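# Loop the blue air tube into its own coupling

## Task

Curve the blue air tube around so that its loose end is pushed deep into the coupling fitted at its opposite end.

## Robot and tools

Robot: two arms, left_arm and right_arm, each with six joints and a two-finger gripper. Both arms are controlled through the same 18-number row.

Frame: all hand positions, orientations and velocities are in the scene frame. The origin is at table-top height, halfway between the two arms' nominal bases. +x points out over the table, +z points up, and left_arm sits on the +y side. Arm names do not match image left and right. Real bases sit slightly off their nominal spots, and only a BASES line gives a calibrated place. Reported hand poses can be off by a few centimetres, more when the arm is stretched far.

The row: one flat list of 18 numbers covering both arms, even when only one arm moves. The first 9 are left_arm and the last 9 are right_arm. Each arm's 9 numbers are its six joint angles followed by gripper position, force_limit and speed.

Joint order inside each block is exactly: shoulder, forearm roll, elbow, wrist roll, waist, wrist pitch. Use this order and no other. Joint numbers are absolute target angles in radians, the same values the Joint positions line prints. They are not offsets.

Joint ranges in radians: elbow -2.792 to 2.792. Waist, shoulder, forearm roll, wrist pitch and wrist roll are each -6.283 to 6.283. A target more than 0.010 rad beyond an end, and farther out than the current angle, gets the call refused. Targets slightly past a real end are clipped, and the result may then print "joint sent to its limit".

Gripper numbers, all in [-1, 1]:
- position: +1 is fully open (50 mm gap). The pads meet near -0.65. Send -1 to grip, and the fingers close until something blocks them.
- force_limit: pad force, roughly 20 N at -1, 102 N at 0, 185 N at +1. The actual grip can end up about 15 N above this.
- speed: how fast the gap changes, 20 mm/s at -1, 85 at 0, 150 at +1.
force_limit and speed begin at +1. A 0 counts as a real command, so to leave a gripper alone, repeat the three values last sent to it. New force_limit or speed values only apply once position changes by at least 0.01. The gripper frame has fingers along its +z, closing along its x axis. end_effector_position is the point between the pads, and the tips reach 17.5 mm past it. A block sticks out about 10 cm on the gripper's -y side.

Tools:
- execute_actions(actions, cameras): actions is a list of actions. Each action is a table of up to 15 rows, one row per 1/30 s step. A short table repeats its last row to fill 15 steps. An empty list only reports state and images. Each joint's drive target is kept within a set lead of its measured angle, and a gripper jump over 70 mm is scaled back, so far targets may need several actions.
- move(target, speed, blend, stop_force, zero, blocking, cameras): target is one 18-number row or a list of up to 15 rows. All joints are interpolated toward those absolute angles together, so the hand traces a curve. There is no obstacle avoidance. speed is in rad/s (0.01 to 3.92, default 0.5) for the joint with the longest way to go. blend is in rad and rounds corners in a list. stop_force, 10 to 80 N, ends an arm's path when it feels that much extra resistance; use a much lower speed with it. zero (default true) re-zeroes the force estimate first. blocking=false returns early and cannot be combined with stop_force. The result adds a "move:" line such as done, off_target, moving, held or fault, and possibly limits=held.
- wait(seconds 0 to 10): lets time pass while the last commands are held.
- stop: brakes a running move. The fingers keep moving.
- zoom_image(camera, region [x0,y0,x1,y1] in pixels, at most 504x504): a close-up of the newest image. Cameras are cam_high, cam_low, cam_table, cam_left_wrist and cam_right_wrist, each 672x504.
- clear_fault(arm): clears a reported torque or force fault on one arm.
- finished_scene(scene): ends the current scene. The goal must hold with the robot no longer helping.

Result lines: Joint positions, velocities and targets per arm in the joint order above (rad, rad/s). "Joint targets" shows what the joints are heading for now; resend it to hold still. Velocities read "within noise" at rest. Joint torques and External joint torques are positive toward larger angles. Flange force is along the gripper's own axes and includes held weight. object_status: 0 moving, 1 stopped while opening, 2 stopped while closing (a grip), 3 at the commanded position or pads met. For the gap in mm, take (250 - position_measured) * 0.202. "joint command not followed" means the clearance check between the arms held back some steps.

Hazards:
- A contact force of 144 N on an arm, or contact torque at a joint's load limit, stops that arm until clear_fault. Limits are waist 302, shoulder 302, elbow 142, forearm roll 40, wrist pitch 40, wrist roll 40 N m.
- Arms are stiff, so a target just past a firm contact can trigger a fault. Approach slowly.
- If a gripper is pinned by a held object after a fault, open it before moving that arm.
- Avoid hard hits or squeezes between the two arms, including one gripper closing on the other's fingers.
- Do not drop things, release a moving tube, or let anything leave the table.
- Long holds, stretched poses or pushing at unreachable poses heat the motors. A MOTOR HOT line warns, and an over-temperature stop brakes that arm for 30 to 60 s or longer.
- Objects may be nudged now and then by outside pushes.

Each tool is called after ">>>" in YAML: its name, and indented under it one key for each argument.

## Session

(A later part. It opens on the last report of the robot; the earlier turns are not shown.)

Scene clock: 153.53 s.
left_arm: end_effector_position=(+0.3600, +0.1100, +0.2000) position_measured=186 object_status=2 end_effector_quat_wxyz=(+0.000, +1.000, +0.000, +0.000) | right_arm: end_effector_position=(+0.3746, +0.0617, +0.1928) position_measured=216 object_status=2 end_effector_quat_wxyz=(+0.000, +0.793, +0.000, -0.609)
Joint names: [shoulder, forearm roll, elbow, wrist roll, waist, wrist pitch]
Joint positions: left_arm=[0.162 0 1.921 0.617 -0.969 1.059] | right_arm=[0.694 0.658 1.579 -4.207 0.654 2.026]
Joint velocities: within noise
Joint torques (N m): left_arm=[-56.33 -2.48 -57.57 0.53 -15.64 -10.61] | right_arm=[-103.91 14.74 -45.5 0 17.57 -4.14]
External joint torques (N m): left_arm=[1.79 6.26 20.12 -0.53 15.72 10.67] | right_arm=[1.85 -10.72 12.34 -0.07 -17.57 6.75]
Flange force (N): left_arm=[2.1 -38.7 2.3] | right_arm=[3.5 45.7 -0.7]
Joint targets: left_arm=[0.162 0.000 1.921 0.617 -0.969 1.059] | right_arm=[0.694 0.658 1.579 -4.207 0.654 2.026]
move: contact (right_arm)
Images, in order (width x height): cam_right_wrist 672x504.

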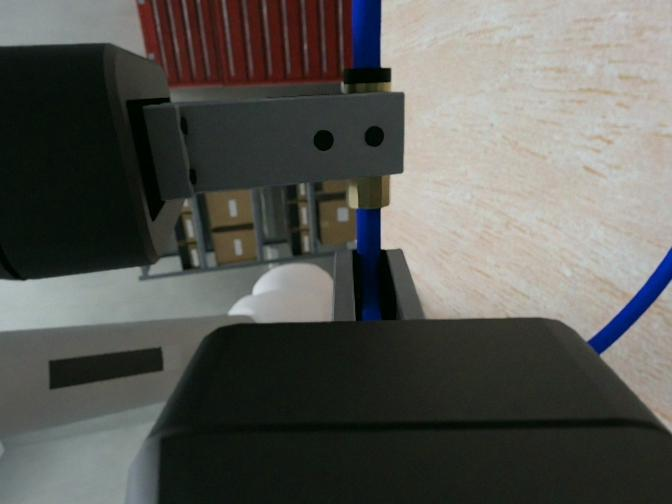

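>>> move:
  target:
    - [0.1617,0,1.9211,0.6174,-0.9689,1.0588,-1,-0.4,-0.8,0.69300,0.65642,1.58111,-4.20943,0.65258,2.02537,-1,-0.6,-0.8]
    - [0.1617,0,1.9211,0.6174,-0.9689,1.0588,-1,-0.4,-0.8,0.69300,0.65642,1.58111,-4.20943,0.65258,2.02537,1,-0.6,-1]
    - [0.1617,0,1.9211,0.6174,-0.9689,1.0588,-1,-0.4,-0.8,0.7861,0.6434,1.3337,-4.1542,0.5821,2.1827,1,-0.6,-1]
  speed: [0.02,0.07,0.1]

>>> zoom_image:
  camera: "cam_low"
  region: [280, 160, 460, 310]

Scene clock: 167.33 s.
left_arm: end_effector_position=(+0.3601, +0.1099, +0.2000) position_measured=186 object_status=2 end_effector_quat_wxyz=(+0.000, +1.000, +0.000, +0.000) | right_arm: end_effector_position=(+0.4881, +0.0600, +0.2237) position_measured=3 object_status=3 end_effector_quat_wxyz=(+0.000, +0.793, +0.000, -0.609)
Joint names: [shoulder, forearm roll, elbow, wrist roll, waist, wrist pitch]
Joint positions: left_arm=[0.162 0 1.921 0.617 -0.969 1.059] | right_arm=[0.786 0.643 1.334 -4.154 0.582 2.183]
Joint velocities: within noise
Joint torques (N m): left_arm=[-57.73 4.12 -36.55 0.49 0.57 0.39] | right_arm=[-115.06 4.44 -38.61 -0.12 1.25 2.38]
External joint torques (N m): left_arm=[3.49 -0.35 -0.79 -0.49 -0.64 -0.33] | right_arm=[2.14 -0.08 1.99 0.04 -0.62 0.14]
Flange force (N): left_arm=[2.5 6.2 2.7] | right_arm=[2.1 1.9 2.1]
Joint targets: left_arm=[0.162 0.000 1.921 0.617 -0.969 1.059] | right_arm=[0.786 0.643 1.334 -4.154 0.582 2.183]
move: done

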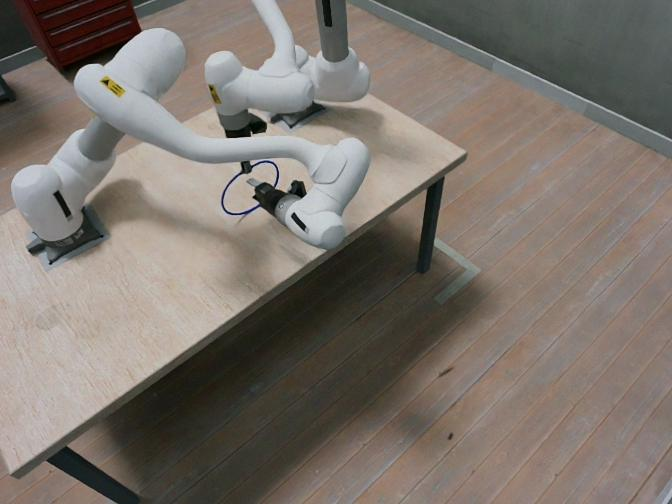

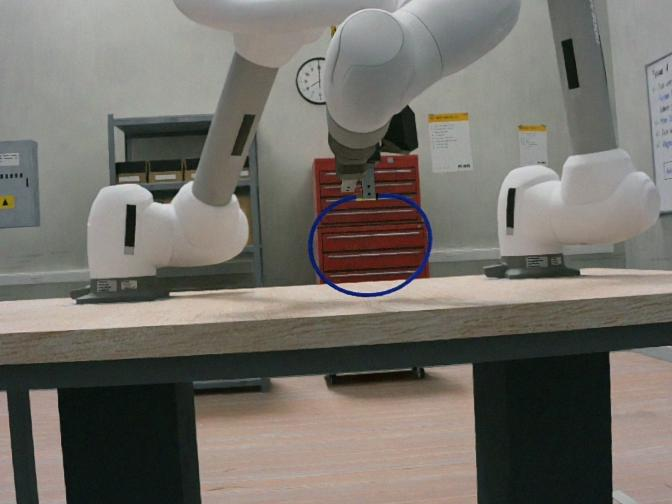

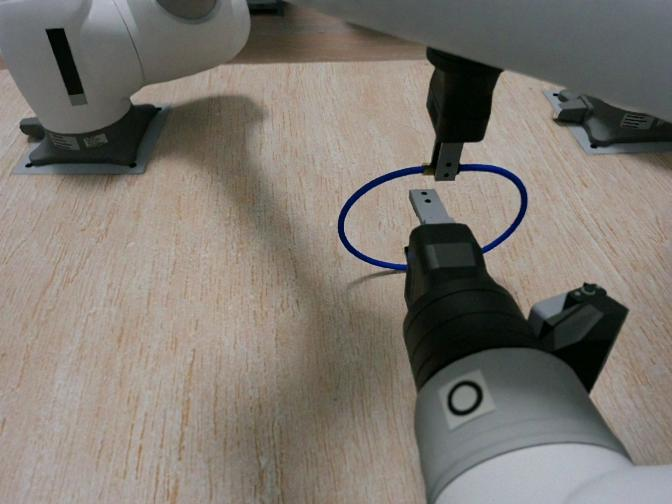

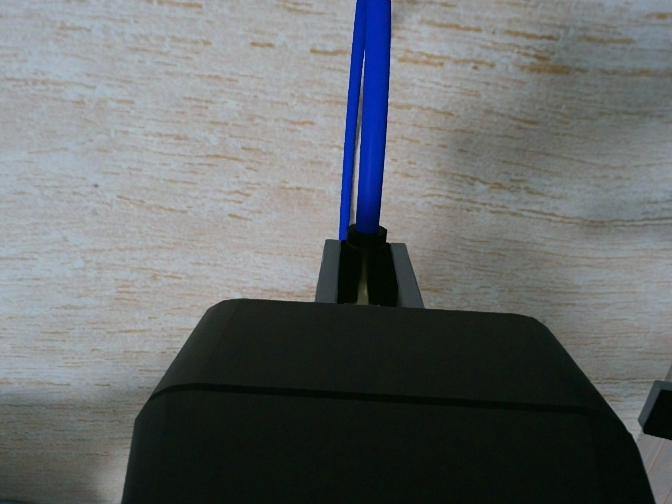

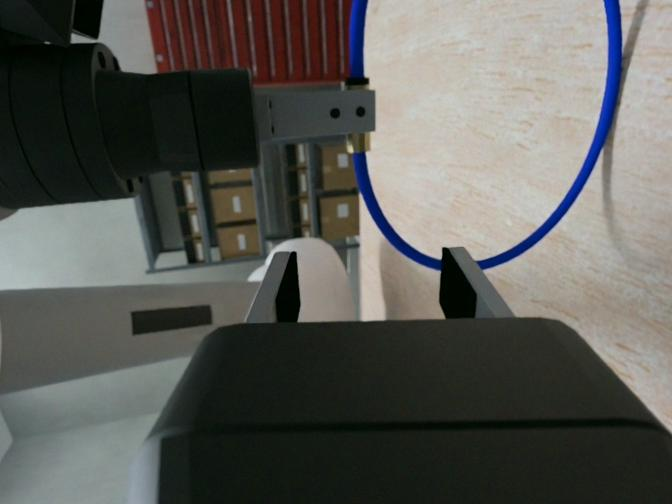

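Scaled by 2.800 from the camera's 672x504 image, which has a finer 960x720 frame.

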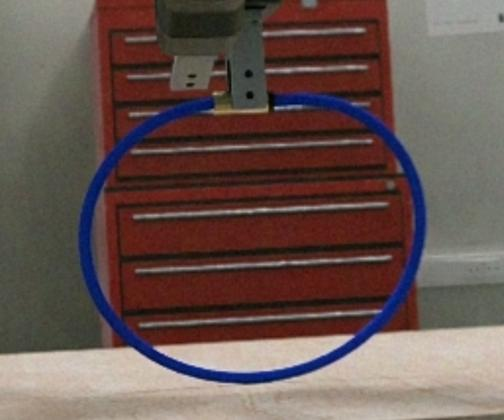

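>>> move:
  target:
    - [0.1255,0,1.9847,0.5445,-1.0418,1.0314,-1,-0.4,-0.8,0.7861,0.6434,1.3337,-4.1542,0.5821,2.1827,1,-0.6,-1]
    - [0.1185,0,2.0501,0.4806,-1.1057,0.9730,-1,-0.4,-0.8,0.7861,0.6434,1.3337,-4.1542,0.5821,2.1827,1,-0.6,-1]
  speed: 0.07
  blend: 0.02
  cameras: ["cam_low","cam_table","cam_left_wrist"]

Scene clock: 191.73 s.
left_arm: end_effector_position=(+0.2702, +0.1099, +0.1631) position_measured=186 object_status=2 end_effector_quat_wxyz=(+0.000, +1.000, +0.000, +0.000) | right_arm: end_effector_position=(+0.4881, +0.0600, +0.2237) position_measured=3 object_status=3 end_effector_quat_wxyz=(+0.000, +0.793, +0.000, -0.609)
Joint names: [shoulder, forearm roll, elbow, wrist roll, waist, wrist pitch]
Joint positions: left_arm=[0.119 0 2.05 0.481 -1.106 0.973] | right_arm=[0.786 0.643 1.334 -4.154 0.582 2.183]
Joint velocities: within noise
Joint torques (N m): left_arm=[-51.23 3.96 -34.94 0.43 2.32 0.18] | right_arm=[-114.6 4.46 -37.45 -0.2 1.08 2.36]
External joint torques (N m): left_arm=[3.01 -0.38 -0.68 -0.43 -2.22 -0.12] | right_arm=[0.65 -0.05 0.47 0.13 -0.89 0.19]
Flange force (N): left_arm=[-1.4 7.1 2.7] | right_arm=[0.6 0.9 -0.3]
Joint targets: left_arm=[0.118 0.000 2.050 0.481 -1.106 0.973] | right_arm=[0.786 0.643 1.334 -4.154 0.582 2.183]
move: done
Images, in order (width x height): cam_low 672x504, cam_table 672x504, cam_left_wrist 672x504.

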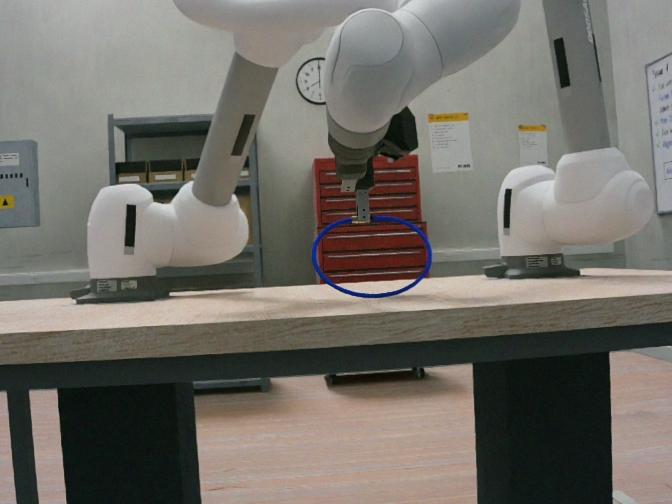

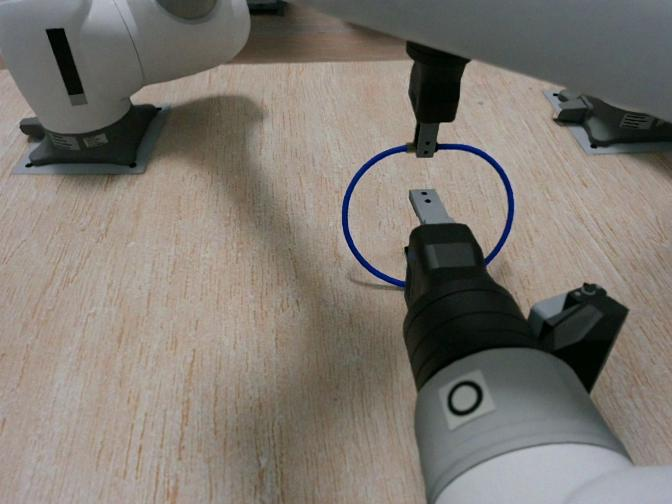

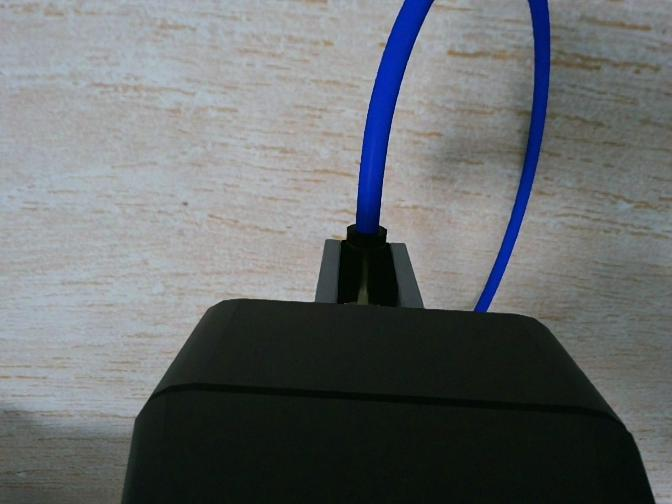

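Leaning +x as wanted. Continue as before.

>>> move:
  target:
    - [0.1424,0,2.1343,0.4031,-1.1832,0.8649,-1,-0.4,-0.8,0.7861,0.6434,1.3337,-4.1542,0.5821,2.1827,1,-0.6,-1]
    - [0.1972,0,2.1892,0.3668,-1.2195,0.7552,-1,-0.4,-0.8,0.7861,0.6434,1.3337,-4.1542,0.5821,2.1827,1,-0.6,-1]
    - [0.2583,0,2.2199,0.3574,-1.2289,0.6634,-1,-0.4,-0.8,0.7861,0.6434,1.3337,-4.1542,0.5821,2.1827,1,-0.6,-1]
  speed: [0.1,0.1,0.04]
  blend: 0.02
  cameras: ["cam_low","cam_table","cam_left_wrist"]

Scene clock: 202.43 s.
left_arm: end_effector_position=(+0.2002, +0.1099, +0.0210) position_measured=186 object_status=2 end_effector_quat_wxyz=(+0.000, +1.000, +0.000, +0.000) | right_arm: end_effector_position=(+0.4881, +0.0600, +0.2237) position_measured=3 object_status=3 end_effector_quat_wxyz=(+0.000, +0.793, +0.000, -0.609)
Joint names: [shoulder, forearm roll, elbow, wrist roll, waist, wrist pitch]
Joint positions: left_arm=[0.258 0 2.22 0.357 -1.229 0.663] | right_arm=[0.786 0.643 1.334 -4.154 0.582 2.183]
Joint velocities: within noise
Joint torques (N m): left_arm=[-57.05 3.01 -25.95 0.51 0.24 0.4] | right_arm=[-115.19 4.43 -37.57 -0.15 1.57 2.41]
External joint torques (N m): left_arm=[3.62 -0.34 -0.62 -0.51 -0.21 -0.34] | right_arm=[3.1 -0.09 1.19 0.08 -1.58 0.11]
Flange force (N): left_arm=[0.9 5.5 6.2] | right_arm=[3.5 0.9 -1.1]
Joint targets: left_arm=[0.258 0.000 2.220 0.357 -1.229 0.663] | right_arm=[0.786 0.643 1.334 -4.154 0.582 2.183]
move: done
Images, in order (width x height): cam_low 672x504, cam_table 672x504, cam_left_wrist 672x504.

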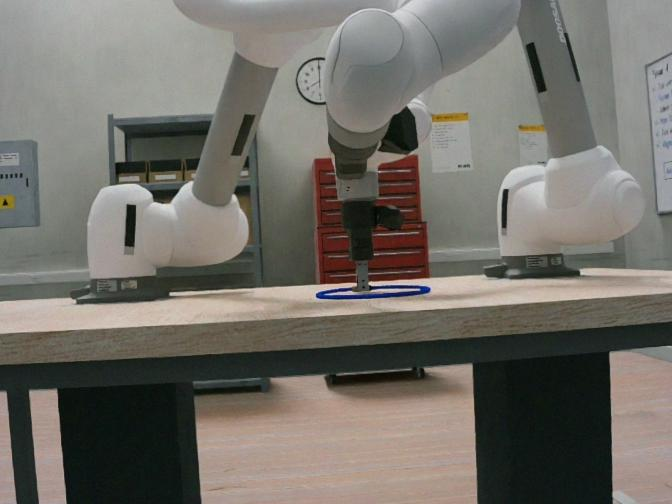

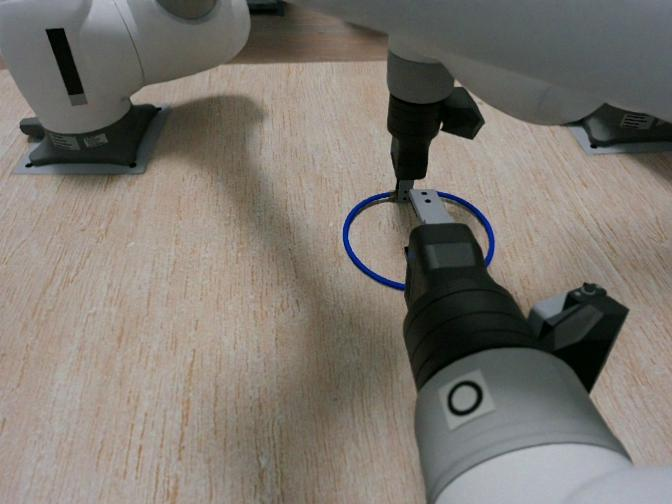

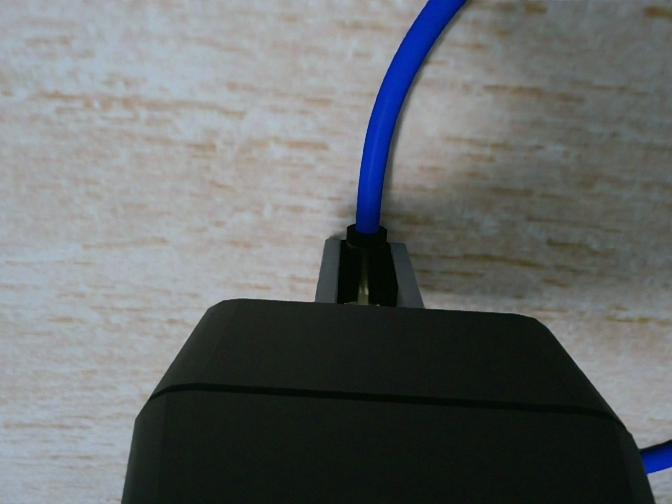

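>>> move:
  target:
    - [0.2583,0,2.2199,0.3574,-1.2289,0.6634,0.4,-0.4,-1,0.7861,0.6434,1.3337,-4.1542,0.5821,2.1827,1,-0.6,-1]
    - [0.1972,0,2.1892,0.3668,-1.2195,0.7552,0.4,-0.4,-1,0.7861,0.6434,1.3337,-4.1542,0.5821,2.1827,1,-0.6,-1]
    - [0.1185,0,2.0501,0.4806,-1.1057,0.9730,0.4,-0.4,-1,0.7861,0.6434,1.3337,-4.1542,0.5821,2.1827,1,-0.6,-1]
  speed: 0.1

>>> zoom_image:
  camera: "cam_left_wrist"
  region: [230, 100, 460, 310]

Scene clock: 212.40 s.
left_arm: end_effector_position=(+0.2701, +0.1099, +0.1630) position_measured=92 object_status=3 end_effector_quat_wxyz=(+0.000, +1.000, +0.000, +0.000) | right_arm: end_effector_position=(+0.4881, +0.0600, +0.2237) position_measured=3 object_status=3 end_effector_quat_wxyz=(+0.000, +0.793, +0.000, -0.609)
Joint names: [shoulder, forearm roll, elbow, wrist roll, waist, wrist pitch]
Joint positions: left_arm=[0.119 0 2.05 0.481 -1.106 0.973] | right_arm=[0.786 0.643 1.334 -4.154 0.582 2.183]
Joint velocities: within noise
Joint torques (N m): left_arm=[-51.21 3.87 -34.62 0.43 -0.12 0.45] | right_arm=[-115 4.48 -37.62 -0.16 1.38 2.36]
External joint torques (N m): left_arm=[3.37 -0.29 -0.84 -0.43 0.1 -0.39] | right_arm=[1.83 -0.1 0.92 0.09 -1.03 0.17]
Flange force (N): left_arm=[2.8 5.8 3.4] | right_arm=[2.0 0.9 -0.4]
Joint targets: left_arm=[0.118 0.000 2.050 0.481 -1.106 0.973] | right_arm=[0.786 0.643 1.334 -4.154 0.582 2.183]
move: done

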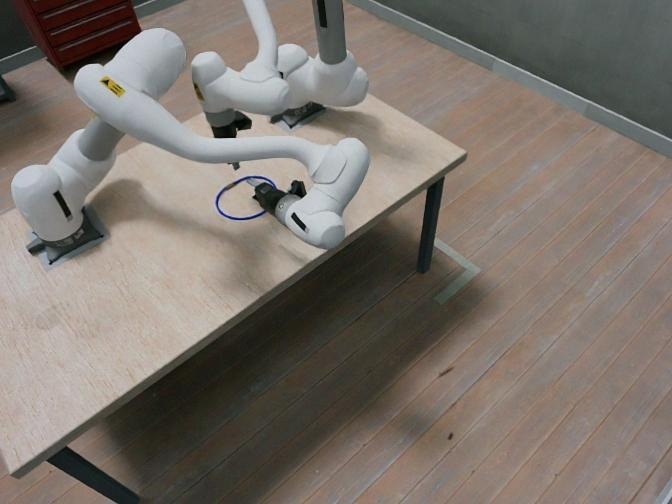

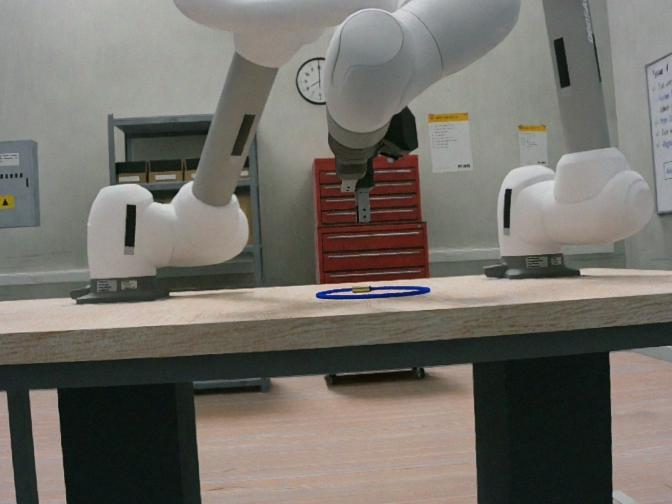

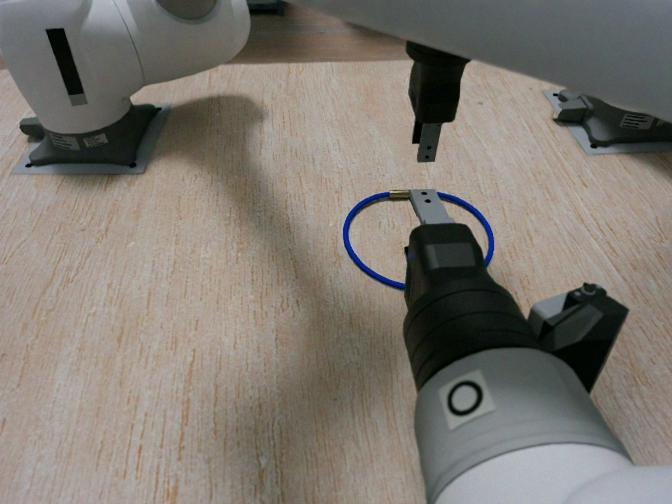

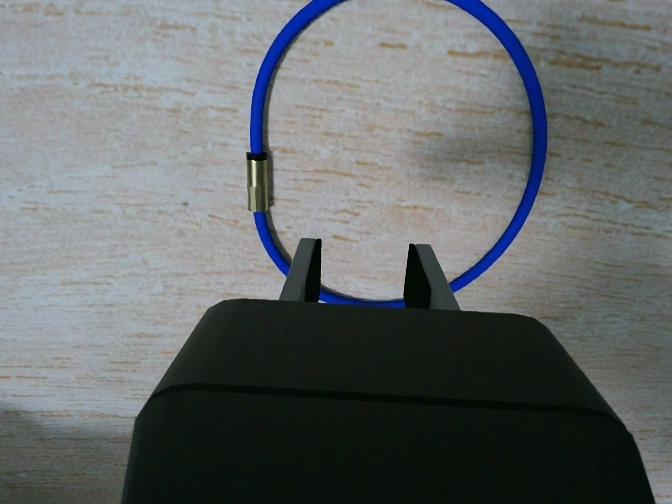

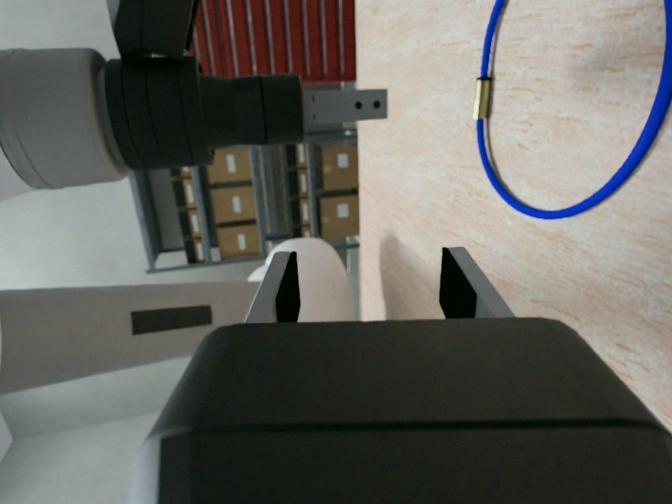

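Scaled by 2.191 from the camera's 672x504 image, which has a finer 960x720 frame.

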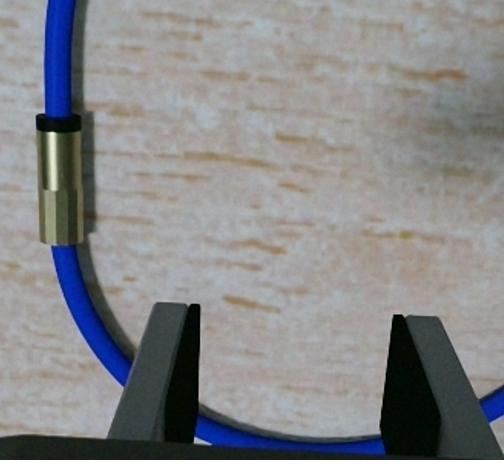

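>>> finished_scene:
  scene: 2

The scene is finished: the task was done.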